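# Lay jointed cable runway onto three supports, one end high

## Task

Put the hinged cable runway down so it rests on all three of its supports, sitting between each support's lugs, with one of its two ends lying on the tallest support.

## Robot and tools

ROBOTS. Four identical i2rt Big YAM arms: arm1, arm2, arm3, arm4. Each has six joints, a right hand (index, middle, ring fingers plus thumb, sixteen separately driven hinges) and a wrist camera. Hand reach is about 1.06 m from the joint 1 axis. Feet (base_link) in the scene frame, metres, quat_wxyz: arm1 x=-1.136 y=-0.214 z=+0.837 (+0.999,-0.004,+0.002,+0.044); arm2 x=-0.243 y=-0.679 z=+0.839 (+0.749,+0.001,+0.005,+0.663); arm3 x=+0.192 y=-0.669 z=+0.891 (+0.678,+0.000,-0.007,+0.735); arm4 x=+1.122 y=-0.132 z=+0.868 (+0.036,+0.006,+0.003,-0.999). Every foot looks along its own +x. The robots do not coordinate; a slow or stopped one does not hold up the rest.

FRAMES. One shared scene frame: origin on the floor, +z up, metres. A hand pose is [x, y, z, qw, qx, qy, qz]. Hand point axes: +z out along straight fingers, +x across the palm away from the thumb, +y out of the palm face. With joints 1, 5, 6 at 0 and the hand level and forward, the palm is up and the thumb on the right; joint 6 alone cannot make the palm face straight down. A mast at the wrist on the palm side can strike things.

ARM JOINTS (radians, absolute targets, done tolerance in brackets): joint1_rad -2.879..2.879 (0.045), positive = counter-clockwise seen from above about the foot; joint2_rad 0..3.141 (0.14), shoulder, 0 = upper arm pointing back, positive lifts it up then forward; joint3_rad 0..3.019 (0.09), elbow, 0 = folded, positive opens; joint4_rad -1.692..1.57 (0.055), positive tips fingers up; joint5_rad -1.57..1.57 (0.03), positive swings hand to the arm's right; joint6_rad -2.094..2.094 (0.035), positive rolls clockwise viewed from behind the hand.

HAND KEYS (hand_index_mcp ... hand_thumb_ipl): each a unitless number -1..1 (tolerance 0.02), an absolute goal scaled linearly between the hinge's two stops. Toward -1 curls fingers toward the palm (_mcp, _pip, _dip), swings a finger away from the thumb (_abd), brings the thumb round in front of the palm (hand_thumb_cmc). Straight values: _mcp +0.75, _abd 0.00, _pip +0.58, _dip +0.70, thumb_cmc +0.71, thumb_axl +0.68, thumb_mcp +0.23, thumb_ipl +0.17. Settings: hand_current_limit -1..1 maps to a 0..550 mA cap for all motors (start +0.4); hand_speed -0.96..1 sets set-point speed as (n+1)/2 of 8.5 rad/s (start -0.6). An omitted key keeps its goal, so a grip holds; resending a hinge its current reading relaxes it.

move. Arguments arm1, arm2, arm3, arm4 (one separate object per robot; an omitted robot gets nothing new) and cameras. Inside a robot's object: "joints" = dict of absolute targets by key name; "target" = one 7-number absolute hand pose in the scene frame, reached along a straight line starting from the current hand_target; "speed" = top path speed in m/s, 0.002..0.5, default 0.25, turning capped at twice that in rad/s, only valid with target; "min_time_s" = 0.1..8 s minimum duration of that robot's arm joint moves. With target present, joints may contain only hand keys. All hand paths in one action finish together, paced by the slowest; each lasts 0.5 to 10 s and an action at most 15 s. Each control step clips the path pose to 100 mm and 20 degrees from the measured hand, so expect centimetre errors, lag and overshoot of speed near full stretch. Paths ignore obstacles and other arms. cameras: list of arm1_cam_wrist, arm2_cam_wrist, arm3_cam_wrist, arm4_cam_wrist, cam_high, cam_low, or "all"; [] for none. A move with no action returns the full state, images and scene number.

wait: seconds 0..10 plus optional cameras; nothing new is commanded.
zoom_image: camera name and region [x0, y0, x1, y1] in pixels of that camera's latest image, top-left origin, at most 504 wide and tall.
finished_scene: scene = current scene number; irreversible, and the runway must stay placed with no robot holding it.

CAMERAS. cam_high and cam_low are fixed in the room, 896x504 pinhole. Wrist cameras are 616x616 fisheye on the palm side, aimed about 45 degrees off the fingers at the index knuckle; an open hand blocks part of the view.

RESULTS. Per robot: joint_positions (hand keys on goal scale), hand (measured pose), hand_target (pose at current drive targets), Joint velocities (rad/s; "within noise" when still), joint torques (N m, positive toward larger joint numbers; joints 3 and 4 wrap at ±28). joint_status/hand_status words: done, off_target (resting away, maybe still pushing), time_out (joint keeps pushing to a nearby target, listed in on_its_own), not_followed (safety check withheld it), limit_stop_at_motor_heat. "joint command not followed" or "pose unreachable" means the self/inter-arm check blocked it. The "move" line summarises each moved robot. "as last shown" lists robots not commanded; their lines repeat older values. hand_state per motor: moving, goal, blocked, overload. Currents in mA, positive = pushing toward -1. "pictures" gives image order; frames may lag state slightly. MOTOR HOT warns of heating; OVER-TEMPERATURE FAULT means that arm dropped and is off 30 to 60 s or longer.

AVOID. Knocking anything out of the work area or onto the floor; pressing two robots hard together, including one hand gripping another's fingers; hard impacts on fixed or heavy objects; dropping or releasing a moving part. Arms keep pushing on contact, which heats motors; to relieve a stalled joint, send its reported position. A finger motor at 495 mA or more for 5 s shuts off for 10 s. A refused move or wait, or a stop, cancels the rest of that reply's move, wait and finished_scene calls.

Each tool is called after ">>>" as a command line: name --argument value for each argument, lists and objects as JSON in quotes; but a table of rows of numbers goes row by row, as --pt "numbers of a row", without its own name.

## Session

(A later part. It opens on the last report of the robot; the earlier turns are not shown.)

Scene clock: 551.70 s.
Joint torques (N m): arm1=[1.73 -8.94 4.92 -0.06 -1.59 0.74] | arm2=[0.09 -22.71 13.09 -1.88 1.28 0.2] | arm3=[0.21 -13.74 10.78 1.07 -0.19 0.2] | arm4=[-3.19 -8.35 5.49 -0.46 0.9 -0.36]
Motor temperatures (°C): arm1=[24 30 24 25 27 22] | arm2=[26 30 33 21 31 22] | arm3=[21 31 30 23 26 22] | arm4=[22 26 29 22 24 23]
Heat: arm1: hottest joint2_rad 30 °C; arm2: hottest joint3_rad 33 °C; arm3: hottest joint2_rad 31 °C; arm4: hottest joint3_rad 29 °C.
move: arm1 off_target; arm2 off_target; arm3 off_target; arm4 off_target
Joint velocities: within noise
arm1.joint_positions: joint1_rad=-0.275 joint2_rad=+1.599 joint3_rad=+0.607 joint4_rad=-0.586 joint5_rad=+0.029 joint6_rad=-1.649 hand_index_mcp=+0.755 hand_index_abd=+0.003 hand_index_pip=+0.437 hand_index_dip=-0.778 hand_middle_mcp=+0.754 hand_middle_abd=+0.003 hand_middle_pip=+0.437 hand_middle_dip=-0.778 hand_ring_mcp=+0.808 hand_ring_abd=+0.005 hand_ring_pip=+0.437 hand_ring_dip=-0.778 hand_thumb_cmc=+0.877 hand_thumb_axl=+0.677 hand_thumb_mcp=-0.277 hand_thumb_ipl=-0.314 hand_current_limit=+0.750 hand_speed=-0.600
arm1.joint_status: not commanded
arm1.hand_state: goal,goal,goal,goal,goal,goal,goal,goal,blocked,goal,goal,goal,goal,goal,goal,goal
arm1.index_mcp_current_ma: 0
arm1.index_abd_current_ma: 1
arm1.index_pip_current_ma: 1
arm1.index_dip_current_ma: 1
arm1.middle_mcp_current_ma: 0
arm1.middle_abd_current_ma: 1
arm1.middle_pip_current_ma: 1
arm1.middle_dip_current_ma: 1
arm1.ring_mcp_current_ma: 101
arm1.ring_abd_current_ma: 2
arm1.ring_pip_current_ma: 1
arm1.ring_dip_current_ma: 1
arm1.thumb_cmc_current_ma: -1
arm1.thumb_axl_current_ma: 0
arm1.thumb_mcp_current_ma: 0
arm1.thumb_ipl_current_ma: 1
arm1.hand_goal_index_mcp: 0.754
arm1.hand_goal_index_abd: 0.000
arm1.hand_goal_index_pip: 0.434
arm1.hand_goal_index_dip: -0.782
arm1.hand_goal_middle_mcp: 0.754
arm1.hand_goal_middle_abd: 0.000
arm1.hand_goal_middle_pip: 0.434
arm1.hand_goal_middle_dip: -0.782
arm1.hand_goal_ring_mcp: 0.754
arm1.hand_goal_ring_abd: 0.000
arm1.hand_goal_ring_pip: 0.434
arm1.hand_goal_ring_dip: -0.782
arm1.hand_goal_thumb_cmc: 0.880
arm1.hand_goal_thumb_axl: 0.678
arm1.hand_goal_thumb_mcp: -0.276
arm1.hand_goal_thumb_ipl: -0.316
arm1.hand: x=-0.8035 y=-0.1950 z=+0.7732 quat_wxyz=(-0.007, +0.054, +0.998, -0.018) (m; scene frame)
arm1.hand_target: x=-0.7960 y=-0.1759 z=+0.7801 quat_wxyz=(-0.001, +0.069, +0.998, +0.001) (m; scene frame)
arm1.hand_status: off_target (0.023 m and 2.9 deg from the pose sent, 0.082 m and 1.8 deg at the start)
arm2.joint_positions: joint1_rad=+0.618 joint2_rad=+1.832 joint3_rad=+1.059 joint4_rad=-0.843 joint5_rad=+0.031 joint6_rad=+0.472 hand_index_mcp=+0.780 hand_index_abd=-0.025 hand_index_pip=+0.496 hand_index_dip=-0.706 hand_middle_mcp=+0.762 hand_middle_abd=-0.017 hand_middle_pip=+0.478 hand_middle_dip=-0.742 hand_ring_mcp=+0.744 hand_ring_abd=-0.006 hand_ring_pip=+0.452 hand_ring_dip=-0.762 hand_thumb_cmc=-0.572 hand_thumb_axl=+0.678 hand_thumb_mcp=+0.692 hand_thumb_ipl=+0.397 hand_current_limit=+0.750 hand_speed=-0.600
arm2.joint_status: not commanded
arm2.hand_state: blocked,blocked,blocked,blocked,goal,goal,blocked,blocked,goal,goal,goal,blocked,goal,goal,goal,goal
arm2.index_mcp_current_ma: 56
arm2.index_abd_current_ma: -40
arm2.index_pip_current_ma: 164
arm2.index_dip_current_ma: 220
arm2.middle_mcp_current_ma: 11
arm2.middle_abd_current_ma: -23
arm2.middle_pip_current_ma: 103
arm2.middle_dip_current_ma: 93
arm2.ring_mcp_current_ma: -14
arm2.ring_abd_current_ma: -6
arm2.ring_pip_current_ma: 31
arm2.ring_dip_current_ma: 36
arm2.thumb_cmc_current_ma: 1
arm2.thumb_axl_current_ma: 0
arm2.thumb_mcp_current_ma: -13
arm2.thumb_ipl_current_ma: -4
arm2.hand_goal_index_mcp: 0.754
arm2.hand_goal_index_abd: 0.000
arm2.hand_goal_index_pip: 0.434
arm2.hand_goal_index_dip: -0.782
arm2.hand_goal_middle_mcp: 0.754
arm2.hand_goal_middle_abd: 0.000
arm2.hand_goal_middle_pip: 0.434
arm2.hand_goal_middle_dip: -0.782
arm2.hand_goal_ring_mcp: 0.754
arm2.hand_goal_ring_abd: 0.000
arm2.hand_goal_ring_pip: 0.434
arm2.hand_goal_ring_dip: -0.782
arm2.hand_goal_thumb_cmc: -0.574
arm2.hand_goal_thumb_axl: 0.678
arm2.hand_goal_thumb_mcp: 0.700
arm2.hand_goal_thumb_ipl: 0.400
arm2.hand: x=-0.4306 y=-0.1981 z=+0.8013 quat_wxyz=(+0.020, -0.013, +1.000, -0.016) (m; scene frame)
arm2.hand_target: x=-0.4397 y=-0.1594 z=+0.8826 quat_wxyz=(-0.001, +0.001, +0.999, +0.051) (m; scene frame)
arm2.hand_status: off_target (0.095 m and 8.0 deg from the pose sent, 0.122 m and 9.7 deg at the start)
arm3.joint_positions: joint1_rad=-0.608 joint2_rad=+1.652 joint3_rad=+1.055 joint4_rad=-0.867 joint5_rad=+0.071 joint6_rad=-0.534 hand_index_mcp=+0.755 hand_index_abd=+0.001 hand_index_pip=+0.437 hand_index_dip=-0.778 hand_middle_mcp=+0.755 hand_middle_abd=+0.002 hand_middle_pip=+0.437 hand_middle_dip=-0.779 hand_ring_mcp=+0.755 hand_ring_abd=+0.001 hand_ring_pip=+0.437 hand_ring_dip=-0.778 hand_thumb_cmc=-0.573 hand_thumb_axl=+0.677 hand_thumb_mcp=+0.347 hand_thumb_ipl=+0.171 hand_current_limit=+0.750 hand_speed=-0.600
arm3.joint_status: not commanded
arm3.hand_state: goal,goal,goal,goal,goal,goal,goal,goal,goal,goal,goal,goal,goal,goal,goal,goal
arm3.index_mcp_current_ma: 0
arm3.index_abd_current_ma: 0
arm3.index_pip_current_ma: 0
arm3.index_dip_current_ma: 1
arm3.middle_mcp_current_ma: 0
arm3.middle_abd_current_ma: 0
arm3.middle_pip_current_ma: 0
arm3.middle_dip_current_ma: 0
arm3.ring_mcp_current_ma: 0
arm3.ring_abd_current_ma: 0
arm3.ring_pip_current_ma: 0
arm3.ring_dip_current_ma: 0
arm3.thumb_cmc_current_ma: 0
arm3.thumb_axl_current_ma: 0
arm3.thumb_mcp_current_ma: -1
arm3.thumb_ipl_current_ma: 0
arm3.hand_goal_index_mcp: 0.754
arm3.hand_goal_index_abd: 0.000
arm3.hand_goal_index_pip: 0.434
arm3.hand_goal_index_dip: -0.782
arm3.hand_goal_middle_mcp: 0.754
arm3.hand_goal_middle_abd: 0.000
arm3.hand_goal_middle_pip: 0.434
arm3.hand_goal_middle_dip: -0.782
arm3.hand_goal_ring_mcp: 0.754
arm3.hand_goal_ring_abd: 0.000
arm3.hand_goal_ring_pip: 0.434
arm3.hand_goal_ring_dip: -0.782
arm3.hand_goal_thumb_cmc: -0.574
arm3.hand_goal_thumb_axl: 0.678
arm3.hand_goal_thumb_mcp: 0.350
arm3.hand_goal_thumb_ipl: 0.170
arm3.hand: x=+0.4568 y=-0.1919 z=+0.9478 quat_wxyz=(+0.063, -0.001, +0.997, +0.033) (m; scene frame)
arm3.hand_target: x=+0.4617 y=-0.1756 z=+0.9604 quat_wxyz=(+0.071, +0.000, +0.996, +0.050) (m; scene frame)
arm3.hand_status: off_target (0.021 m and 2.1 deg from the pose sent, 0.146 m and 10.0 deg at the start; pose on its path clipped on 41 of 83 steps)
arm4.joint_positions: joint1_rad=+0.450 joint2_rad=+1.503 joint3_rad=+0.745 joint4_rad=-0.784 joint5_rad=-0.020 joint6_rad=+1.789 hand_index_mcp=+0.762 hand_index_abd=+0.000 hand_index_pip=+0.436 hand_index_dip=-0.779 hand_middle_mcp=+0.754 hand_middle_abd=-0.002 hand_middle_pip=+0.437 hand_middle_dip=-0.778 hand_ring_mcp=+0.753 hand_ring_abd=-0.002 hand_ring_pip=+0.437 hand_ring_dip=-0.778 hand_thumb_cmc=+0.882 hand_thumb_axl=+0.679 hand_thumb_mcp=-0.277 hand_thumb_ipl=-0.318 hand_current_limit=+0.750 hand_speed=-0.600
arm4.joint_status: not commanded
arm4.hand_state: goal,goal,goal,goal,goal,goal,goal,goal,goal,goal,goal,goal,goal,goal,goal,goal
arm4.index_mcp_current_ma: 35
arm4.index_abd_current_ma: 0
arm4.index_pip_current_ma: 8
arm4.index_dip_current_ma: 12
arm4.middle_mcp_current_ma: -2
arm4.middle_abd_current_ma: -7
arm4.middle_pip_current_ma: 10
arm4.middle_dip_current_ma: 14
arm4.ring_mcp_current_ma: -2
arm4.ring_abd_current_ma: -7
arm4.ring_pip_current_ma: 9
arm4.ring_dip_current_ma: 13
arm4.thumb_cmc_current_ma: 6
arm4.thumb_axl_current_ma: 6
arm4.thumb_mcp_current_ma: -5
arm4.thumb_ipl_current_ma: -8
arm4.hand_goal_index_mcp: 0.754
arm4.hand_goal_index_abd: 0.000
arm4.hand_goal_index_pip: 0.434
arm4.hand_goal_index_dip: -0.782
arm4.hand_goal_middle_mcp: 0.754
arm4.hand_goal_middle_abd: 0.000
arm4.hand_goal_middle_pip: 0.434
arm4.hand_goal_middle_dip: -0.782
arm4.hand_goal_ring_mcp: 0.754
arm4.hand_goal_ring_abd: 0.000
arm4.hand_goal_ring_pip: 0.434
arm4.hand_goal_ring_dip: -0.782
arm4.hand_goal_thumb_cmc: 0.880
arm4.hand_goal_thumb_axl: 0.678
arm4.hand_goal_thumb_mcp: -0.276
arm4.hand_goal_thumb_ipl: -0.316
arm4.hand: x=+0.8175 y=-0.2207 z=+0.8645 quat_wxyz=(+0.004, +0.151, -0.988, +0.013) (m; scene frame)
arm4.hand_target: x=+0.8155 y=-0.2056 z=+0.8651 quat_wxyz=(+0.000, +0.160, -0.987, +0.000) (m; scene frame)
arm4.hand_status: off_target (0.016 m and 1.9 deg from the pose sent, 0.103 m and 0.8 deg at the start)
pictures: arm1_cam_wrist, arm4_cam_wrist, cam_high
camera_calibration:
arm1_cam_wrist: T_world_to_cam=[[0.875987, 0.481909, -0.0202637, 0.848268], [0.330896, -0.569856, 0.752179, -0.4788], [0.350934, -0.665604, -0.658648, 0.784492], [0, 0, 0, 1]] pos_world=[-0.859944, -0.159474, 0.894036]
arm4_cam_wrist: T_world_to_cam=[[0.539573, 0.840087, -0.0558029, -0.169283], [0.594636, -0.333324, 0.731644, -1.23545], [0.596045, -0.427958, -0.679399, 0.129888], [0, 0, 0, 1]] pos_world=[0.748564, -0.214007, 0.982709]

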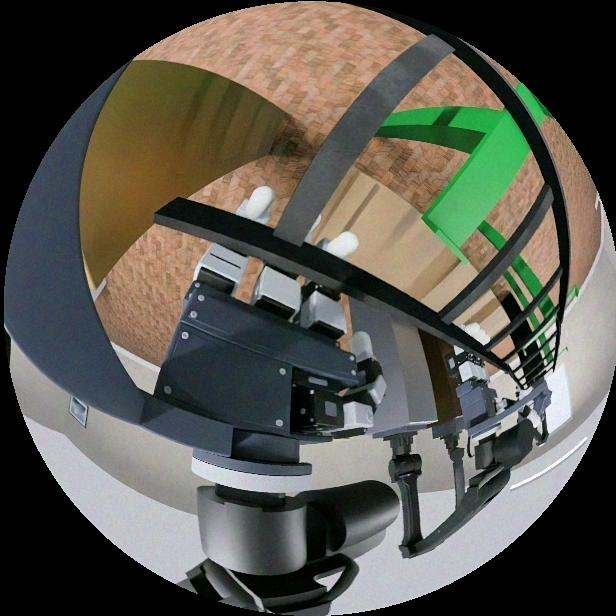

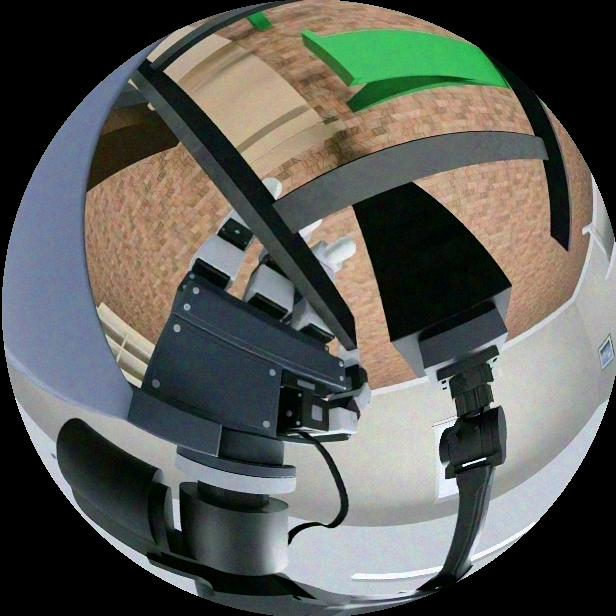

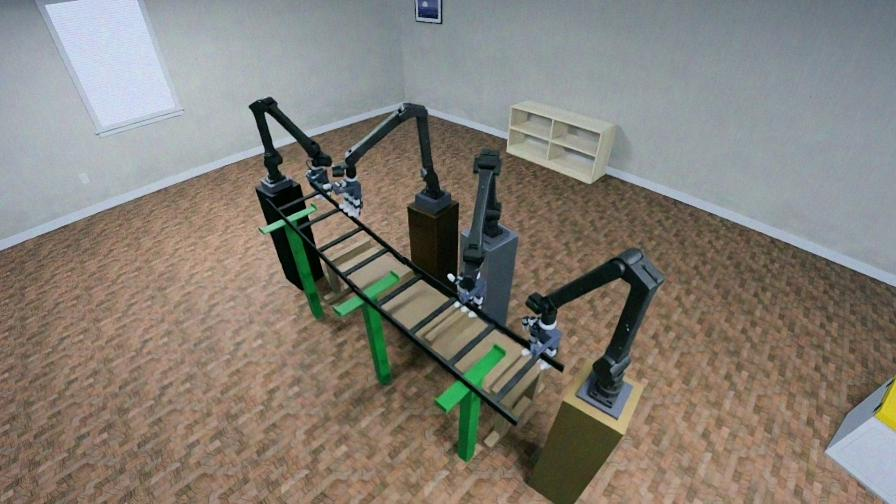

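>>> zoom_image --camera "cam_high" --region '[400, 220, 600, 420]'

>>> move --cameras '["arm3_cam_wrist","cam_low","arm2_cam_wrist"]'

Scaled by 2.520 from the camera's 896x504 image, which has a finer 1280x720 frame.

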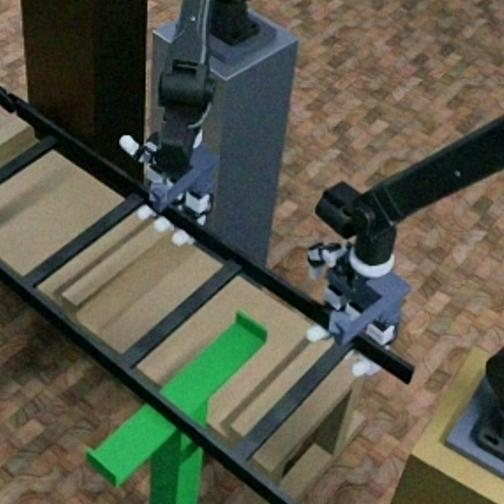

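Scene clock: 553.27 s.
Joint torques (N m): arm1=[1.79 -8.88 4.9 -0.06 -1.59 0.74] | arm2=[-0.03 -22.77 13.11 -1.88 1.28 0.19] | arm3=[0.15 -13.45 10.97 1.06 -0.19 0.2] | arm4=[-2.84 -8.35 5.46 -0.43 0.89 -0.41]
Motor temperatures (°C): arm1=[24 30 24 25 27 22] | arm2=[26 30 33 21 30 22] | arm3=[21 31 30 23 26 22] | arm4=[22 26 29 22 24 23]
Heat: arm1: hottest joint2_rad 30 °C; arm2: hottest joint3_rad 33 °C; arm3: hottest joint2_rad 31 °C; arm4: hottest joint3_rad 29 °C.
Joint velocities: within noise
arm1.joint_positions: joint1_rad=-0.275 joint2_rad=+1.599 joint3_rad=+0.607 joint4_rad=-0.586 joint5_rad=+0.029 joint6_rad=-1.649 hand_index_mcp=+0.755 hand_index_abd=+0.003 hand_index_pip=+0.437 hand_index_dip=-0.778 hand_middle_mcp=+0.754 hand_middle_abd=+0.003 hand_middle_pip=+0.437 hand_middle_dip=-0.778 hand_ring_mcp=+0.808 hand_ring_abd=+0.005 hand_ring_pip=+0.437 hand_ring_dip=-0.778 hand_thumb_cmc=+0.877 hand_thumb_axl=+0.677 hand_thumb_mcp=-0.277 hand_thumb_ipl=-0.314 hand_current_limit=+0.750 hand_speed=-0.600
arm1.joint_status: not commanded
arm1.hand_state: goal,goal,goal,goal,goal,goal,goal,goal,blocked,goal,goal,goal,goal,goal,goal,goal
arm1.index_mcp_current_ma: 0
arm1.index_abd_current_ma: 1
arm1.index_pip_current_ma: 1
arm1.index_dip_current_ma: 1
arm1.middle_mcp_current_ma: 0
arm1.middle_abd_current_ma: 1
arm1.middle_pip_current_ma: 1
arm1.middle_dip_current_ma: 1
arm1.ring_mcp_current_ma: 101
arm1.ring_abd_current_ma: 2
arm1.ring_pip_current_ma: 1
arm1.ring_dip_current_ma: 1
arm1.thumb_cmc_current_ma: -1
arm1.thumb_axl_current_ma: 0
arm1.thumb_mcp_current_ma: 0
arm1.thumb_ipl_current_ma: 1
arm1.hand_goal_index_mcp: 0.754
arm1.hand_goal_index_abd: 0.000
arm1.hand_goal_index_pip: 0.434
arm1.hand_goal_index_dip: -0.782
arm1.hand_goal_middle_mcp: 0.754
arm1.hand_goal_middle_abd: 0.000
arm1.hand_goal_middle_pip: 0.434
arm1.hand_goal_middle_dip: -0.782
arm1.hand_goal_ring_mcp: 0.754
arm1.hand_goal_ring_abd: 0.000
arm1.hand_goal_ring_pip: 0.434
arm1.hand_goal_ring_dip: -0.782
arm1.hand_goal_thumb_cmc: 0.880
arm1.hand_goal_thumb_axl: 0.678
arm1.hand_goal_thumb_mcp: -0.276
arm1.hand_goal_thumb_ipl: -0.316
arm1.hand: x=-0.8035 y=-0.1950 z=+0.7732 quat_wxyz=(-0.007, +0.054, +0.998, -0.018) (m; scene frame)
arm1.hand_target: x=-0.7960 y=-0.1759 z=+0.7801 quat_wxyz=(-0.001, +0.069, +0.998, +0.001) (m; scene frame)
arm1.hand_status: off_target (0.023 m and 2.9 deg from the pose sent, 0.082 m and 1.8 deg at the start)
arm2.joint_positions: joint1_rad=+0.618 joint2_rad=+1.832 joint3_rad=+1.059 joint4_rad=-0.843 joint5_rad=+0.031 joint6_rad=+0.472 hand_index_mcp=+0.780 hand_index_abd=-0.025 hand_index_pip=+0.496 hand_index_dip=-0.706 hand_middle_mcp=+0.762 hand_middle_abd=-0.017 hand_middle_pip=+0.478 hand_middle_dip=-0.742 hand_ring_mcp=+0.744 hand_ring_abd=-0.006 hand_ring_pip=+0.452 hand_ring_dip=-0.762 hand_thumb_cmc=-0.572 hand_thumb_axl=+0.678 hand_thumb_mcp=+0.692 hand_thumb_ipl=+0.397 hand_current_limit=+0.750 hand_speed=-0.600
arm2.joint_status: not commanded
arm2.hand_state: blocked,blocked,blocked,blocked,goal,goal,blocked,blocked,goal,goal,goal,blocked,goal,goal,goal,goal
arm2.index_mcp_current_ma: 56
arm2.index_abd_current_ma: -40
arm2.index_pip_current_ma: 164
arm2.index_dip_current_ma: 220
arm2.middle_mcp_current_ma: 11
arm2.middle_abd_current_ma: -23
arm2.middle_pip_current_ma: 103
arm2.middle_dip_current_ma: 93
arm2.ring_mcp_current_ma: -14
arm2.ring_abd_current_ma: -6
arm2.ring_pip_current_ma: 31
arm2.ring_dip_current_ma: 36
arm2.thumb_cmc_current_ma: 1
arm2.thumb_axl_current_ma: 0
arm2.thumb_mcp_current_ma: -13
arm2.thumb_ipl_current_ma: -4
arm2.hand_goal_index_mcp: 0.754
arm2.hand_goal_index_abd: 0.000
arm2.hand_goal_index_pip: 0.434
arm2.hand_goal_index_dip: -0.782
arm2.hand_goal_middle_mcp: 0.754
arm2.hand_goal_middle_abd: 0.000
arm2.hand_goal_middle_pip: 0.434
arm2.hand_goal_middle_dip: -0.782
arm2.hand_goal_ring_mcp: 0.754
arm2.hand_goal_ring_abd: 0.000
arm2.hand_goal_ring_pip: 0.434
arm2.hand_goal_ring_dip: -0.782
arm2.hand_goal_thumb_cmc: -0.574
arm2.hand_goal_thumb_axl: 0.678
arm2.hand_goal_thumb_mcp: 0.700
arm2.hand_goal_thumb_ipl: 0.400
arm2.hand: x=-0.4306 y=-0.1981 z=+0.8013 quat_wxyz=(+0.020, -0.013, +1.000, -0.016) (m; scene frame)
arm2.hand_target: x=-0.4397 y=-0.1594 z=+0.8826 quat_wxyz=(-0.001, +0.001, +0.999, +0.051) (m; scene frame)
arm2.hand_status: off_target (0.095 m and 8.0 deg from the pose sent, 0.122 m and 9.7 deg at the start)
arm3.joint_positions: joint1_rad=-0.608 joint2_rad=+1.652 joint3_rad=+1.055 joint4_rad=-0.867 joint5_rad=+0.071 joint6_rad=-0.534 hand_index_mcp=+0.755 hand_index_abd=+0.001 hand_index_pip=+0.437 hand_index_dip=-0.778 hand_middle_mcp=+0.755 hand_middle_abd=+0.002 hand_middle_pip=+0.437 hand_middle_dip=-0.779 hand_ring_mcp=+0.755 hand_ring_abd=+0.001 hand_ring_pip=+0.437 hand_ring_dip=-0.778 hand_thumb_cmc=-0.573 hand_thumb_axl=+0.677 hand_thumb_mcp=+0.347 hand_thumb_ipl=+0.171 hand_current_limit=+0.750 hand_speed=-0.600
arm3.joint_status: not commanded
arm3.hand_state: goal,goal,goal,goal,goal,goal,goal,goal,goal,goal,goal,goal,goal,goal,goal,goal
arm3.index_mcp_current_ma: 0
arm3.index_abd_current_ma: 0
arm3.index_pip_current_ma: 0
arm3.index_dip_current_ma: 1
arm3.middle_mcp_current_ma: 0
arm3.middle_abd_current_ma: 0
arm3.middle_pip_current_ma: 0
arm3.middle_dip_current_ma: 0
arm3.ring_mcp_current_ma: 0
arm3.ring_abd_current_ma: 0
arm3.ring_pip_current_ma: 0
arm3.ring_dip_current_ma: 0
arm3.thumb_cmc_current_ma: 0
arm3.thumb_axl_current_ma: 0
arm3.thumb_mcp_current_ma: -1
arm3.thumb_ipl_current_ma: 0
arm3.hand_goal_index_mcp: 0.754
arm3.hand_goal_index_abd: 0.000
arm3.hand_goal_index_pip: 0.434
arm3.hand_goal_index_dip: -0.782
arm3.hand_goal_middle_mcp: 0.754
arm3.hand_goal_middle_abd: 0.000
arm3.hand_goal_middle_pip: 0.434
arm3.hand_goal_middle_dip: -0.782
arm3.hand_goal_ring_mcp: 0.754
arm3.hand_goal_ring_abd: 0.000
arm3.hand_goal_ring_pip: 0.434
arm3.hand_goal_ring_dip: -0.782
arm3.hand_goal_thumb_cmc: -0.574
arm3.hand_goal_thumb_axl: 0.678
arm3.hand_goal_thumb_mcp: 0.350
arm3.hand_goal_thumb_ipl: 0.170
arm3.hand: x=+0.4568 y=-0.1919 z=+0.9478 quat_wxyz=(+0.063, -0.001, +0.997, +0.033) (m; scene frame)
arm3.hand_target: x=+0.4617 y=-0.1756 z=+0.9604 quat_wxyz=(+0.071, +0.000, +0.996, +0.050) (m; scene frame)
arm3.hand_status: off_target (0.021 m and 2.1 deg from the pose sent, 0.146 m and 10.0 deg at the start; pose on its path clipped on 41 of 83 steps)
arm4.joint_positions: joint1_rad=+0.450 joint2_rad=+1.503 joint3_rad=+0.745 joint4_rad=-0.784 joint5_rad=-0.020 joint6_rad=+1.789 hand_index_mcp=+0.762 hand_index_abd=+0.000 hand_index_pip=+0.436 hand_index_dip=-0.779 hand_middle_mcp=+0.754 hand_middle_abd=-0.002 hand_middle_pip=+0.437 hand_middle_dip=-0.778 hand_ring_mcp=+0.753 hand_ring_abd=-0.002 hand_ring_pip=+0.437 hand_ring_dip=-0.778 hand_thumb_cmc=+0.882 hand_thumb_axl=+0.679 hand_thumb_mcp=-0.277 hand_thumb_ipl=-0.318 hand_current_limit=+0.750 hand_speed=-0.600
arm4.joint_status: not commanded
arm4.hand_state: goal,goal,goal,goal,goal,goal,goal,goal,goal,goal,goal,goal,goal,goal,goal,goal
arm4.index_mcp_current_ma: 35
arm4.index_abd_current_ma: 0
arm4.index_pip_current_ma: 8
arm4.index_dip_current_ma: 12
arm4.middle_mcp_current_ma: -2
arm4.middle_abd_current_ma: -7
arm4.middle_pip_current_ma: 10
arm4.middle_dip_current_ma: 14
arm4.ring_mcp_current_ma: -2
arm4.ring_abd_current_ma: -7
arm4.ring_pip_current_ma: 9
arm4.ring_dip_current_ma: 13
arm4.thumb_cmc_current_ma: 6
arm4.thumb_axl_current_ma: 6
arm4.thumb_mcp_current_ma: -5
arm4.thumb_ipl_current_ma: -8
arm4.hand_goal_index_mcp: 0.754
arm4.hand_goal_index_abd: 0.000
arm4.hand_goal_index_pip: 0.434
arm4.hand_goal_index_dip: -0.782
arm4.hand_goal_middle_mcp: 0.754
arm4.hand_goal_middle_abd: 0.000
arm4.hand_goal_middle_pip: 0.434
arm4.hand_goal_middle_dip: -0.782
arm4.hand_goal_ring_mcp: 0.754
arm4.hand_goal_ring_abd: 0.000
arm4.hand_goal_ring_pip: 0.434
arm4.hand_goal_ring_dip: -0.782
arm4.hand_goal_thumb_cmc: 0.880
arm4.hand_goal_thumb_axl: 0.678
arm4.hand_goal_thumb_mcp: -0.276
arm4.hand_goal_thumb_ipl: -0.316
arm4.hand: x=+0.8175 y=-0.2207 z=+0.8645 quat_wxyz=(+0.004, +0.151, -0.988, +0.013) (m; scene frame)
arm4.hand_target: x=+0.8155 y=-0.2056 z=+0.8651 quat_wxyz=(+0.000, +0.160, -0.987, +0.000) (m; scene frame)
arm4.hand_status: off_target (0.016 m and 1.9 deg from the pose sent, 0.103 m and 0.8 deg at the start)
pictures: arm2_cam_wrist, arm3_cam_wrist, cam_low
camera_calibration:
arm2_cam_wrist: T_world_to_cam=[[0.777543, 0.626973, 0.0482894, 0.452106], [0.411473, -0.56535, 0.714892, -0.545914], [0.475518, -0.535989, -0.697566, 0.784942], [0, 0, 0, 1]] pos_world=[-0.500157, -0.171371, 0.915986]
arm3_cam_wrist: T_world_to_cam=[[0.781626, 0.608608, 0.136594, -0.33485], [0.343326, -0.602613, 0.720406, -0.999046], [0.520758, -0.516192, -0.679969, 0.436372], [0, 0, 0, 1]] pos_world=[0.377482, -0.172994, 1.06218]

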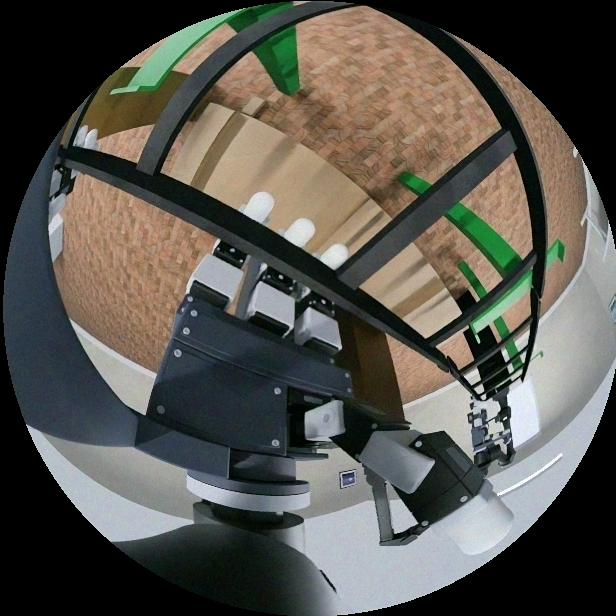

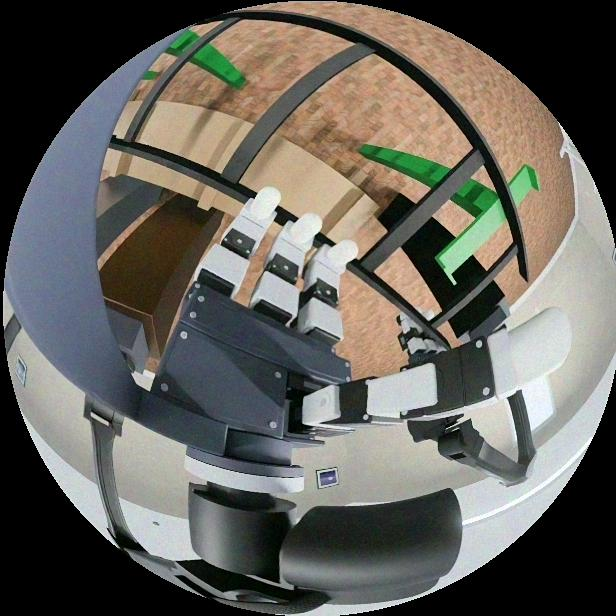

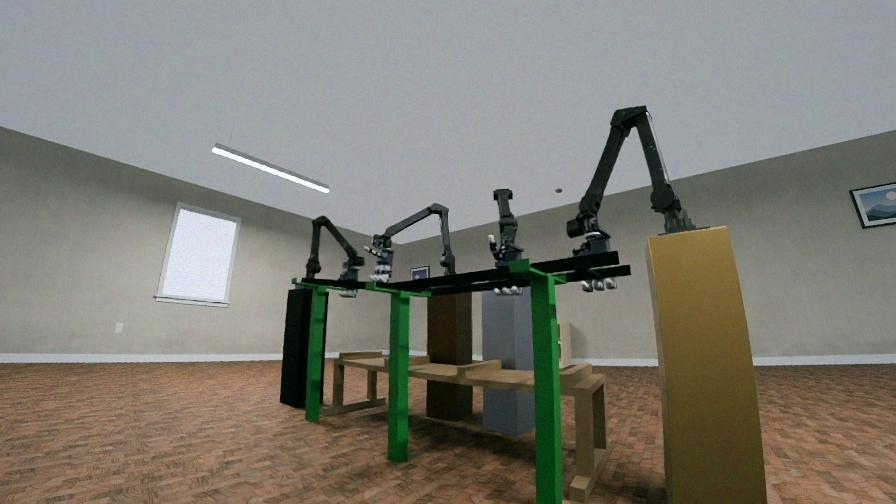

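>>> zoom_image --camera "cam_low" --region '[260, 200, 460, 330]'

>>> zoom_image --camera "cam_low" --region '[440, 200, 640, 330]'

>>> move --cameras '["cam_high"]'

>>> zoom_image --camera "cam_high" --region '[240, 130, 440, 300]'

Scaled by 2.520 from the camera's 896x504 image, which has a finer 1280x720 frame.

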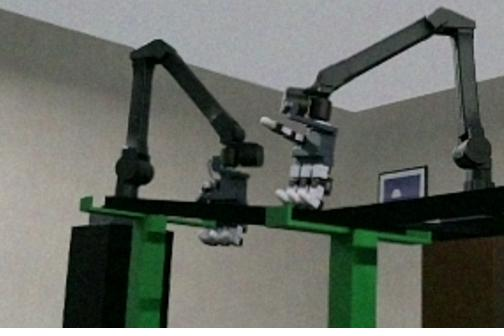

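Scaled by 2.520 from the camera's 896x504 image, which has a finer 1280x720 frame.

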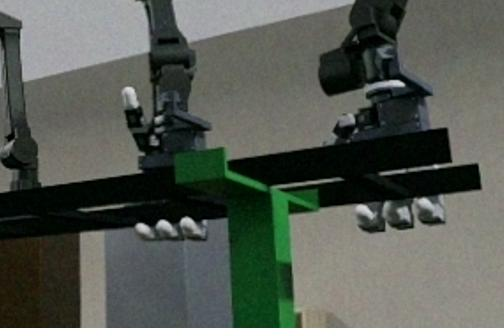

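Scene clock: 554.43 s.
Joint torques (N m): arm1=[1.79 -8.88 4.9 -0.06 -1.59 0.74] | arm2=[0.15 -22.59 13.11 -1.88 1.29 0.19] | arm3=[0.15 -13.45 10.99 1.06 -0.19 0.2] | arm4=[-3.37 -8.53 5.46 -0.38 0.9 -0.38]
Motor temperatures (°C): arm1=[24 30 24 25 27 22] | arm2=[26 30 34 21 30 22] | arm3=[21 31 31 23 26 22] | arm4=[22 26 29 22 24 23]
Heat: arm1: hottest joint2_rad 30 °C; arm2: hottest joint3_rad 34 °C; arm3: hottest joint2_rad 31 °C; arm4: hottest joint3_rad 29 °C.
Joint velocities: within noise
arm1.joint_positions: joint1_rad=-0.275 joint2_rad=+1.599 joint3_rad=+0.607 joint4_rad=-0.586 joint5_rad=+0.029 joint6_rad=-1.649 hand_index_mcp=+0.755 hand_index_abd=+0.003 hand_index_pip=+0.437 hand_index_dip=-0.778 hand_middle_mcp=+0.754 hand_middle_abd=+0.003 hand_middle_pip=+0.437 hand_middle_dip=-0.778 hand_ring_mcp=+0.808 hand_ring_abd=+0.005 hand_ring_pip=+0.437 hand_ring_dip=-0.778 hand_thumb_cmc=+0.877 hand_thumb_axl=+0.677 hand_thumb_mcp=-0.277 hand_thumb_ipl=-0.314 hand_current_limit=+0.750 hand_speed=-0.600
arm1.joint_status: not commanded
arm1.hand_state: goal,goal,goal,goal,goal,goal,goal,goal,blocked,goal,goal,goal,goal,goal,goal,goal
arm1.index_mcp_current_ma: 0
arm1.index_abd_current_ma: 1
arm1.index_pip_current_ma: 1
arm1.index_dip_current_ma: 1
arm1.middle_mcp_current_ma: 0
arm1.middle_abd_current_ma: 1
arm1.middle_pip_current_ma: 1
arm1.middle_dip_current_ma: 1
arm1.ring_mcp_current_ma: 101
arm1.ring_abd_current_ma: 2
arm1.ring_pip_current_ma: 1
arm1.ring_dip_current_ma: 1
arm1.thumb_cmc_current_ma: -1
arm1.thumb_axl_current_ma: 0
arm1.thumb_mcp_current_ma: 0
arm1.thumb_ipl_current_ma: 1
arm1.hand_goal_index_mcp: 0.754
arm1.hand_goal_index_abd: 0.000
arm1.hand_goal_index_pip: 0.434
arm1.hand_goal_index_dip: -0.782
arm1.hand_goal_middle_mcp: 0.754
arm1.hand_goal_middle_abd: 0.000
arm1.hand_goal_middle_pip: 0.434
arm1.hand_goal_middle_dip: -0.782
arm1.hand_goal_ring_mcp: 0.754
arm1.hand_goal_ring_abd: 0.000
arm1.hand_goal_ring_pip: 0.434
arm1.hand_goal_ring_dip: -0.782
arm1.hand_goal_thumb_cmc: 0.880
arm1.hand_goal_thumb_axl: 0.678
arm1.hand_goal_thumb_mcp: -0.276
arm1.hand_goal_thumb_ipl: -0.316
arm1.hand: x=-0.8035 y=-0.1950 z=+0.7732 quat_wxyz=(-0.007, +0.054, +0.998, -0.018) (m; scene frame)
arm1.hand_target: x=-0.7960 y=-0.1759 z=+0.7801 quat_wxyz=(-0.001, +0.069, +0.998, +0.001) (m; scene frame)
arm1.hand_status: off_target (0.023 m and 2.9 deg from the pose sent, 0.082 m and 1.8 deg at the start)
arm2.joint_positions: joint1_rad=+0.618 joint2_rad=+1.832 joint3_rad=+1.059 joint4_rad=-0.843 joint5_rad=+0.031 joint6_rad=+0.472 hand_index_mcp=+0.780 hand_index_abd=-0.025 hand_index_pip=+0.496 hand_index_dip=-0.706 hand_middle_mcp=+0.762 hand_middle_abd=-0.017 hand_middle_pip=+0.478 hand_middle_dip=-0.742 hand_ring_mcp=+0.744 hand_ring_abd=-0.006 hand_ring_pip=+0.452 hand_ring_dip=-0.762 hand_thumb_cmc=-0.572 hand_thumb_axl=+0.678 hand_thumb_mcp=+0.692 hand_thumb_ipl=+0.397 hand_current_limit=+0.750 hand_speed=-0.600
arm2.joint_status: not commanded
arm2.hand_state: blocked,blocked,blocked,blocked,goal,goal,blocked,blocked,goal,goal,goal,blocked,goal,goal,goal,goal
arm2.index_mcp_current_ma: 56
arm2.index_abd_current_ma: -40
arm2.index_pip_current_ma: 164
arm2.index_dip_current_ma: 220
arm2.middle_mcp_current_ma: 11
arm2.middle_abd_current_ma: -23
arm2.middle_pip_current_ma: 103
arm2.middle_dip_current_ma: 93
arm2.ring_mcp_current_ma: -14
arm2.ring_abd_current_ma: -6
arm2.ring_pip_current_ma: 31
arm2.ring_dip_current_ma: 36
arm2.thumb_cmc_current_ma: 1
arm2.thumb_axl_current_ma: 0
arm2.thumb_mcp_current_ma: -13
arm2.thumb_ipl_current_ma: -4
arm2.hand_goal_index_mcp: 0.754
arm2.hand_goal_index_abd: 0.000
arm2.hand_goal_index_pip: 0.434
arm2.hand_goal_index_dip: -0.782
arm2.hand_goal_middle_mcp: 0.754
arm2.hand_goal_middle_abd: 0.000
arm2.hand_goal_middle_pip: 0.434
arm2.hand_goal_middle_dip: -0.782
arm2.hand_goal_ring_mcp: 0.754
arm2.hand_goal_ring_abd: 0.000
arm2.hand_goal_ring_pip: 0.434
arm2.hand_goal_ring_dip: -0.782
arm2.hand_goal_thumb_cmc: -0.574
arm2.hand_goal_thumb_axl: 0.678
arm2.hand_goal_thumb_mcp: 0.700
arm2.hand_goal_thumb_ipl: 0.400
arm2.hand: x=-0.4306 y=-0.1981 z=+0.8013 quat_wxyz=(+0.020, -0.013, +1.000, -0.016) (m; scene frame)
arm2.hand_target: x=-0.4397 y=-0.1594 z=+0.8826 quat_wxyz=(-0.001, +0.001, +0.999, +0.051) (m; scene frame)
arm2.hand_status: off_target (0.095 m and 8.0 deg from the pose sent, 0.122 m and 9.7 deg at the start)
arm3.joint_positions: joint1_rad=-0.608 joint2_rad=+1.652 joint3_rad=+1.055 joint4_rad=-0.867 joint5_rad=+0.071 joint6_rad=-0.534 hand_index_mcp=+0.755 hand_index_abd=+0.001 hand_index_pip=+0.437 hand_index_dip=-0.778 hand_middle_mcp=+0.755 hand_middle_abd=+0.002 hand_middle_pip=+0.437 hand_middle_dip=-0.779 hand_ring_mcp=+0.755 hand_ring_abd=+0.001 hand_ring_pip=+0.437 hand_ring_dip=-0.778 hand_thumb_cmc=-0.573 hand_thumb_axl=+0.677 hand_thumb_mcp=+0.347 hand_thumb_ipl=+0.171 hand_current_limit=+0.750 hand_speed=-0.600
arm3.joint_status: not commanded
arm3.hand_state: goal,goal,goal,goal,goal,goal,goal,goal,goal,goal,goal,goal,goal,goal,goal,goal
arm3.index_mcp_current_ma: 0
arm3.index_abd_current_ma: 0
arm3.index_pip_current_ma: 0
arm3.index_dip_current_ma: 1
arm3.middle_mcp_current_ma: 0
arm3.middle_abd_current_ma: 0
arm3.middle_pip_current_ma: 0
arm3.middle_dip_current_ma: 0
arm3.ring_mcp_current_ma: 0
arm3.ring_abd_current_ma: 0
arm3.ring_pip_current_ma: 0
arm3.ring_dip_current_ma: 0
arm3.thumb_cmc_current_ma: 0
arm3.thumb_axl_current_ma: 0
arm3.thumb_mcp_current_ma: -1
arm3.thumb_ipl_current_ma: 0
arm3.hand_goal_index_mcp: 0.754
arm3.hand_goal_index_abd: 0.000
arm3.hand_goal_index_pip: 0.434
arm3.hand_goal_index_dip: -0.782
arm3.hand_goal_middle_mcp: 0.754
arm3.hand_goal_middle_abd: 0.000
arm3.hand_goal_middle_pip: 0.434
arm3.hand_goal_middle_dip: -0.782
arm3.hand_goal_ring_mcp: 0.754
arm3.hand_goal_ring_abd: 0.000
arm3.hand_goal_ring_pip: 0.434
arm3.hand_goal_ring_dip: -0.782
arm3.hand_goal_thumb_cmc: -0.574
arm3.hand_goal_thumb_axl: 0.678
arm3.hand_goal_thumb_mcp: 0.350
arm3.hand_goal_thumb_ipl: 0.170
arm3.hand: x=+0.4568 y=-0.1919 z=+0.9478 quat_wxyz=(+0.063, -0.001, +0.997, +0.033) (m; scene frame)
arm3.hand_target: x=+0.4617 y=-0.1756 z=+0.9604 quat_wxyz=(+0.071, +0.000, +0.996, +0.050) (m; scene frame)
arm3.hand_status: off_target (0.021 m and 2.1 deg from the pose sent, 0.146 m and 10.0 deg at the start; pose on its path clipped on 41 of 83 steps)
arm4.joint_positions: joint1_rad=+0.450 joint2_rad=+1.503 joint3_rad=+0.745 joint4_rad=-0.784 joint5_rad=-0.020 joint6_rad=+1.789 hand_index_mcp=+0.762 hand_index_abd=+0.000 hand_index_pip=+0.436 hand_index_dip=-0.779 hand_middle_mcp=+0.754 hand_middle_abd=-0.002 hand_middle_pip=+0.437 hand_middle_dip=-0.778 hand_ring_mcp=+0.753 hand_ring_abd=-0.002 hand_ring_pip=+0.437 hand_ring_dip=-0.778 hand_thumb_cmc=+0.882 hand_thumb_axl=+0.679 hand_thumb_mcp=-0.277 hand_thumb_ipl=-0.318 hand_current_limit=+0.750 hand_speed=-0.600
arm4.joint_status: not commanded
arm4.hand_state: goal,goal,goal,goal,goal,goal,goal,goal,goal,goal,goal,goal,goal,goal,goal,goal
arm4.index_mcp_current_ma: 35
arm4.index_abd_current_ma: 0
arm4.index_pip_current_ma: 8
arm4.index_dip_current_ma: 12
arm4.middle_mcp_current_ma: -2
arm4.middle_abd_current_ma: -7
arm4.middle_pip_current_ma: 10
arm4.middle_dip_current_ma: 14
arm4.ring_mcp_current_ma: -2
arm4.ring_abd_current_ma: -7
arm4.ring_pip_current_ma: 9
arm4.ring_dip_current_ma: 13
arm4.thumb_cmc_current_ma: 6
arm4.thumb_axl_current_ma: 6
arm4.thumb_mcp_current_ma: -5
arm4.thumb_ipl_current_ma: -8
arm4.hand_goal_index_mcp: 0.754
arm4.hand_goal_index_abd: 0.000
arm4.hand_goal_index_pip: 0.434
arm4.hand_goal_index_dip: -0.782
arm4.hand_goal_middle_mcp: 0.754
arm4.hand_goal_middle_abd: 0.000
arm4.hand_goal_middle_pip: 0.434
arm4.hand_goal_middle_dip: -0.782
arm4.hand_goal_ring_mcp: 0.754
arm4.hand_goal_ring_abd: 0.000
arm4.hand_goal_ring_pip: 0.434
arm4.hand_goal_ring_dip: -0.782
arm4.hand_goal_thumb_cmc: 0.880
arm4.hand_goal_thumb_axl: 0.678
arm4.hand_goal_thumb_mcp: -0.276
arm4.hand_goal_thumb_ipl: -0.316
arm4.hand: x=+0.8175 y=-0.2207 z=+0.8645 quat_wxyz=(+0.004, +0.151, -0.988, +0.013) (m; scene frame)
arm4.hand_target: x=+0.8155 y=-0.2056 z=+0.8651 quat_wxyz=(+0.000, +0.160, -0.987, +0.000) (m; scene frame)
arm4.hand_status: off_target (0.016 m and 1.9 deg from the pose sent, 0.103 m and 0.8 deg at the start)
pictures: cam_high

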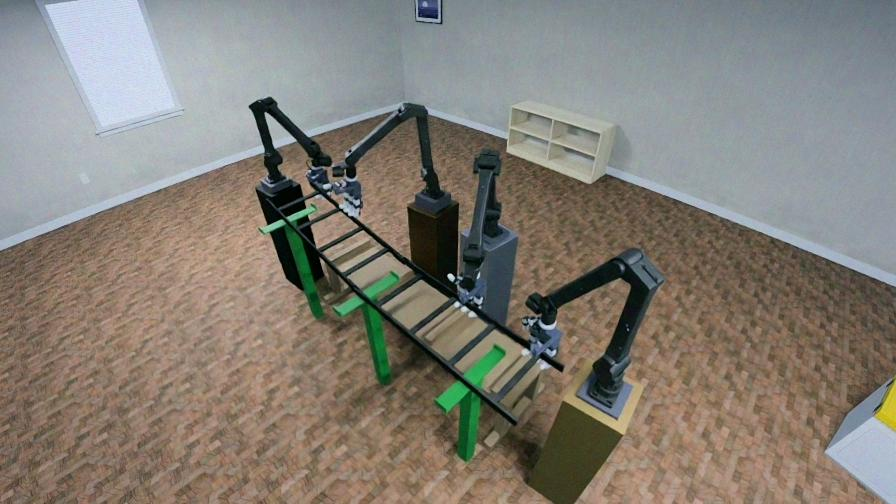

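Scaled by 2.520 from the camera's 896x504 image, which has a finer 1280x720 frame.

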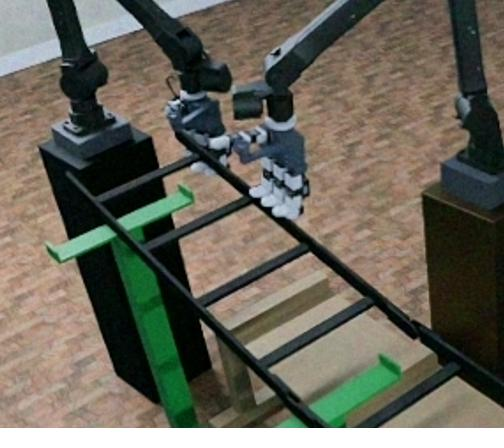

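>>> move --arm1 '{"target":[-0.795,-0.185,0.815,0,0.07,0.9975,0],"speed":0.06}' --arm3 '{"target":[0.462,-0.31,0.95,0.071,0,0.9965,0.0],"speed":0.2}' --arm4 '{"target":[0.815,-0.215,0.895,0.07,-0.16,0.985,0],"speed":0.06}' --cameras '["arm1_cam_wrist","arm3_cam_wrist","arm4_cam_wrist"]'

Scene clock: 558.40 s.
Joint torques (N m): arm1=[-0.56 -10.52 6.94 -1.58 -1.39 0.47] | arm2=[0.21 -22.83 13.04 -1.85 1.29 0.27] | arm3=[-0.85 -11.16 6.98 0.1 0.05 0] | arm4=[-2.55 -8.06 8.94 -1.85 0.61 -0.25]
Motor temperatures (°C): arm1=[24 30 24 25 28 22] | arm2=[26 31 35 21 30 22] | arm3=[21 31 31 23 26 22] | arm4=[22 26 29 22 24 23]
Heat: arm1: hottest joint2_rad 30 °C; arm2: hottest joint3_rad 35 °C; arm3: hottest joint2_rad 31 °C; arm4: hottest joint3_rad 29 °C.
move: arm1 off_target; arm3 done; arm4 off_target
Joint velocities: within noise
arm1.joint_positions: joint1_rad=-0.275 joint2_rad=+1.530 joint3_rad=+0.620 joint4_rad=-0.669 joint5_rad=+0.025 joint6_rad=-1.649 hand_index_mcp=+0.755 hand_index_abd=+0.002 hand_index_pip=+0.443 hand_index_dip=-0.770 hand_middle_mcp=+0.756 hand_middle_abd=+0.000 hand_middle_pip=+0.459 hand_middle_dip=-0.740 hand_ring_mcp=+0.811 hand_ring_abd=+0.000 hand_ring_pip=+0.437 hand_ring_dip=-0.778 hand_thumb_cmc=+0.877 hand_thumb_axl=+0.677 hand_thumb_mcp=-0.277 hand_thumb_ipl=-0.314 hand_current_limit=+0.750 hand_speed=-0.600
arm1.joint_status: not commanded
arm1.hand_state: goal,goal,goal,goal,goal,goal,blocked,blocked,blocked,goal,goal,goal,goal,goal,goal,goal
arm1.index_mcp_current_ma: 0
arm1.index_abd_current_ma: 0
arm1.index_pip_current_ma: 5
arm1.index_dip_current_ma: 9
arm1.middle_mcp_current_ma: 0
arm1.middle_abd_current_ma: 0
arm1.middle_pip_current_ma: 26
arm1.middle_dip_current_ma: 62
arm1.ring_mcp_current_ma: 110
arm1.ring_abd_current_ma: 0
arm1.ring_pip_current_ma: 1
arm1.ring_dip_current_ma: 1
arm1.thumb_cmc_current_ma: -1
arm1.thumb_axl_current_ma: 0
arm1.thumb_mcp_current_ma: 0
arm1.thumb_ipl_current_ma: 1
arm1.hand_goal_index_mcp: 0.754
arm1.hand_goal_index_abd: 0.000
arm1.hand_goal_index_pip: 0.434
arm1.hand_goal_index_dip: -0.782
arm1.hand_goal_middle_mcp: 0.754
arm1.hand_goal_middle_abd: 0.000
arm1.hand_goal_middle_pip: 0.434
arm1.hand_goal_middle_dip: -0.782
arm1.hand_goal_ring_mcp: 0.754
arm1.hand_goal_ring_abd: 0.000
arm1.hand_goal_ring_pip: 0.434
arm1.hand_goal_ring_dip: -0.782
arm1.hand_goal_thumb_cmc: 0.880
arm1.hand_goal_thumb_axl: 0.678
arm1.hand_goal_thumb_mcp: -0.276
arm1.hand_goal_thumb_ipl: -0.316
arm1.hand: x=-0.8040 y=-0.1939 z=+0.7965 quat_wxyz=(-0.007, +0.054, +0.998, -0.016) (m; scene frame)
arm1.hand_target: x=-0.7952 y=-0.1854 z=+0.8142 quat_wxyz=(+0.000, +0.069, +0.998, +0.000) (m; scene frame)
arm1.hand_status: off_target (0.022 m and 2.7 deg from the pose sent, 0.044 m and 2.9 deg at the start)
arm2: as last shown
arm2.joint_positions: joint1_rad=+0.617 joint2_rad=+1.832 joint3_rad=+1.060 joint4_rad=-0.843 joint5_rad=+0.031 joint6_rad=+0.464 hand_index_mcp=+0.773 hand_index_abd=-0.025 hand_index_pip=+0.496 hand_index_dip=-0.695 hand_middle_mcp=+0.751 hand_middle_abd=-0.016 hand_middle_pip=+0.466 hand_middle_dip=-0.742 hand_ring_mcp=+0.749 hand_ring_abd=-0.003 hand_ring_pip=+0.438 hand_ring_dip=-0.778 hand_thumb_cmc=-0.572 hand_thumb_axl=+0.678 hand_thumb_mcp=+0.692 hand_thumb_ipl=+0.397 hand_current_limit=+0.750 hand_speed=-0.600
arm2.hand_state: goal,blocked,blocked,blocked,goal,goal,blocked,blocked,goal,goal,goal,goal,goal,goal,goal,goal
arm2.index_mcp_current_ma: 37
arm2.index_dip_current_ma: 264
arm2.middle_mcp_current_ma: -2
arm2.middle_abd_current_ma: -22
arm2.middle_pip_current_ma: 66
arm2.ring_mcp_current_ma: -5
arm2.ring_abd_current_ma: -3
arm2.ring_pip_current_ma: 4
arm2.ring_dip_current_ma: 4
arm2.hand: x=-0.4311 y=-0.1972 z=+0.8017 quat_wxyz=(+0.020, -0.017, +1.000, -0.015) (m; scene frame)
arm2.hand_target: x=-0.4398 y=-0.1594 z=+0.8826 quat_wxyz=(-0.001, +0.001, +0.999, +0.051) (m; scene frame)
arm3.joint_positions: joint1_rad=-0.757 joint2_rad=+1.447 joint3_rad=+0.837 joint4_rad=-0.875 joint5_rad=+0.106 joint6_rad=-0.676 hand_index_mcp=+0.755 hand_index_abd=+0.001 hand_index_pip=+0.437 hand_index_dip=-0.778 hand_middle_mcp=+0.755 hand_middle_abd=+0.002 hand_middle_pip=+0.437 hand_middle_dip=-0.779 hand_ring_mcp=+0.755 hand_ring_abd=+0.001 hand_ring_pip=+0.437 hand_ring_dip=-0.778 hand_thumb_cmc=-0.573 hand_thumb_axl=+0.677 hand_thumb_mcp=+0.347 hand_thumb_ipl=+0.171 hand_current_limit=+0.750 hand_speed=-0.600
arm3.joint_status: not commanded
arm3.hand_state: goal,goal,goal,goal,goal,goal,goal,goal,goal,goal,goal,goal,goal,goal,goal,goal
arm3.index_mcp_current_ma: 0
arm3.index_abd_current_ma: 0
arm3.index_pip_current_ma: 0
arm3.index_dip_current_ma: 1
arm3.middle_mcp_current_ma: 0
arm3.middle_abd_current_ma: 0
arm3.middle_pip_current_ma: 0
arm3.middle_dip_current_ma: 0
arm3.ring_mcp_current_ma: 0
arm3.ring_abd_current_ma: 0
arm3.ring_pip_current_ma: 0
arm3.ring_dip_current_ma: 0
arm3.thumb_cmc_current_ma: 0
arm3.thumb_axl_current_ma: 0
arm3.thumb_mcp_current_ma: -1
arm3.thumb_ipl_current_ma: 0
arm3.hand_goal_index_mcp: 0.754
arm3.hand_goal_index_abd: 0.000
arm3.hand_goal_index_pip: 0.434
arm3.hand_goal_index_dip: -0.782
arm3.hand_goal_middle_mcp: 0.754
arm3.hand_goal_middle_abd: 0.000
arm3.hand_goal_middle_pip: 0.434
arm3.hand_goal_middle_dip: -0.782
arm3.hand_goal_ring_mcp: 0.754
arm3.hand_goal_ring_abd: 0.000
arm3.hand_goal_ring_pip: 0.434
arm3.hand_goal_ring_dip: -0.782
arm3.hand_goal_thumb_cmc: -0.574
arm3.hand_goal_thumb_axl: 0.678
arm3.hand_goal_thumb_mcp: 0.350
arm3.hand_goal_thumb_ipl: 0.170
arm3.hand: x=+0.4642 y=-0.3028 z=+0.9508 quat_wxyz=(+0.073, +0.002, +0.997, +0.006) (m; scene frame)
arm3.hand_target: x=+0.4620 y=-0.3100 z=+0.9498 quat_wxyz=(+0.071, +0.000, +0.997, +0.000) (m; scene frame)
arm3.hand_status: done (0.008 m and 0.7 deg from the pose sent, 0.118 m and 3.9 deg at the start)
arm4.joint_positions: joint1_rad=+0.447 joint2_rad=+1.527 joint3_rad=+0.833 joint4_rad=-0.987 joint5_rad=-0.060 joint6_rad=+1.773 hand_index_mcp=+0.792 hand_index_abd=-0.015 hand_index_pip=+0.442 hand_index_dip=-0.779 hand_middle_mcp=+0.754 hand_middle_abd=-0.002 hand_middle_pip=+0.437 hand_middle_dip=-0.778 hand_ring_mcp=+0.753 hand_ring_abd=-0.002 hand_ring_pip=+0.437 hand_ring_dip=-0.778 hand_thumb_cmc=+0.882 hand_thumb_axl=+0.679 hand_thumb_mcp=-0.277 hand_thumb_ipl=-0.318 hand_current_limit=+0.750 hand_speed=-0.600
arm4.joint_status: not commanded
arm4.hand_state: blocked,goal,goal,goal,goal,goal,goal,goal,goal,goal,goal,goal,goal,goal,goal,goal
arm4.index_mcp_current_ma: 176
arm4.index_abd_current_ma: -51
arm4.index_pip_current_ma: 32
arm4.index_dip_current_ma: 12
arm4.middle_mcp_current_ma: -2
arm4.middle_abd_current_ma: -7
arm4.middle_pip_current_ma: 10
arm4.middle_dip_current_ma: 14
arm4.ring_mcp_current_ma: -2
arm4.ring_abd_current_ma: -7
arm4.ring_pip_current_ma: 9
arm4.ring_dip_current_ma: 13
arm4.thumb_cmc_current_ma: 6
arm4.thumb_axl_current_ma: 6
arm4.thumb_mcp_current_ma: -5
arm4.thumb_ipl_current_ma: -8
arm4.hand_goal_index_mcp: 0.754
arm4.hand_goal_index_abd: 0.000
arm4.hand_goal_index_pip: 0.434
arm4.hand_goal_index_dip: -0.782
arm4.hand_goal_middle_mcp: 0.754
arm4.hand_goal_middle_abd: 0.000
arm4.hand_goal_middle_pip: 0.434
arm4.hand_goal_middle_dip: -0.782
arm4.hand_goal_ring_mcp: 0.754
arm4.hand_goal_ring_abd: 0.000
arm4.hand_goal_ring_pip: 0.434
arm4.hand_goal_ring_dip: -0.782
arm4.hand_goal_thumb_cmc: 0.880
arm4.hand_goal_thumb_axl: 0.678
arm4.hand_goal_thumb_mcp: -0.276
arm4.hand_goal_thumb_ipl: -0.316
arm4.hand: x=+0.8270 y=-0.2216 z=+0.8858 quat_wxyz=(-0.068, +0.156, -0.985, +0.007) (m; scene frame)
arm4.hand_target: x=+0.8154 y=-0.2150 z=+0.8948 quat_wxyz=(-0.070, +0.160, -0.985, +0.000) (m; scene frame)
arm4.hand_status: off_target (0.017 m and 0.9 deg from the pose sent, 0.031 m and 8.6 deg at the start)
pictures: arm1_cam_wrist, arm3_cam_wrist, arm4_cam_wrist
camera_calibration:
arm1_cam_wrist: T_world_to_cam=[[0.876014, 0.481965, -0.0175975, 0.846611], [0.330299, -0.572961, 0.750079, -0.49492], [0.351429, -0.662892, -0.661115, 0.803499], [0, 0, 0, 1]] pos_world=[-0.860544, -0.158974, 0.917332]
arm3_cam_wrist: T_world_to_cam=[[0.785705, 0.606972, 0.119384, -0.259494], [0.321673, -0.565732, 0.759259, -1.08631], [0.528388, -0.558151, -0.639745, 0.322919], [0, 0, 0, 1]] pos_world=[0.382695, -0.276815, 1.06235]
arm4_cam_wrist: T_world_to_cam=[[0.529951, 0.846697, 0.0475113, -0.254534], [0.491637, -0.352401, 0.796308, -1.2334], [0.690974, -0.398645, -0.603023, -0.00129075], [0, 0, 0, 1]] pos_world=[0.742166, -0.219652, 0.993478]

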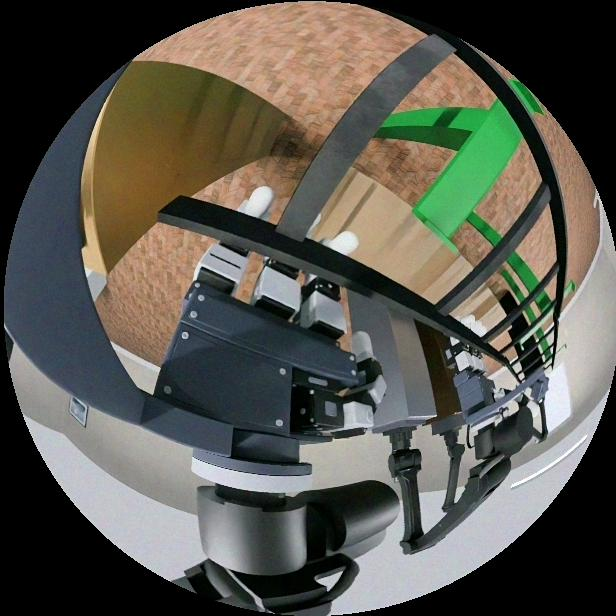

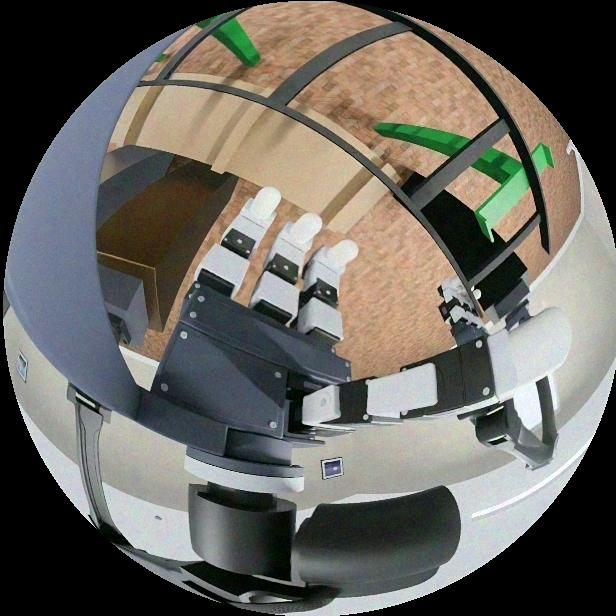

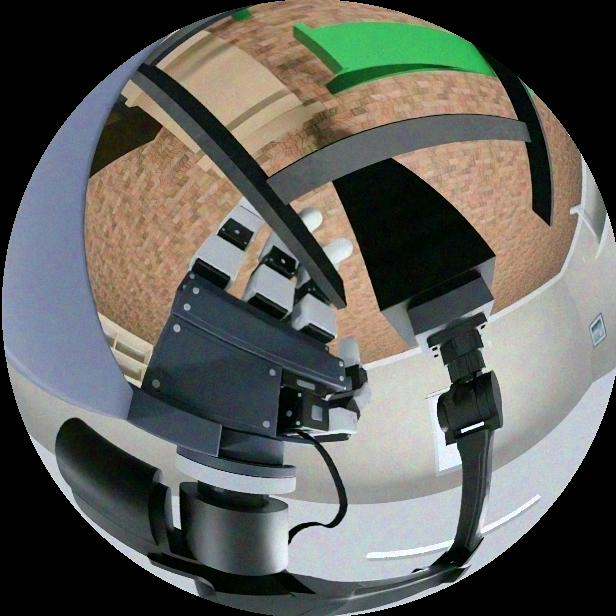

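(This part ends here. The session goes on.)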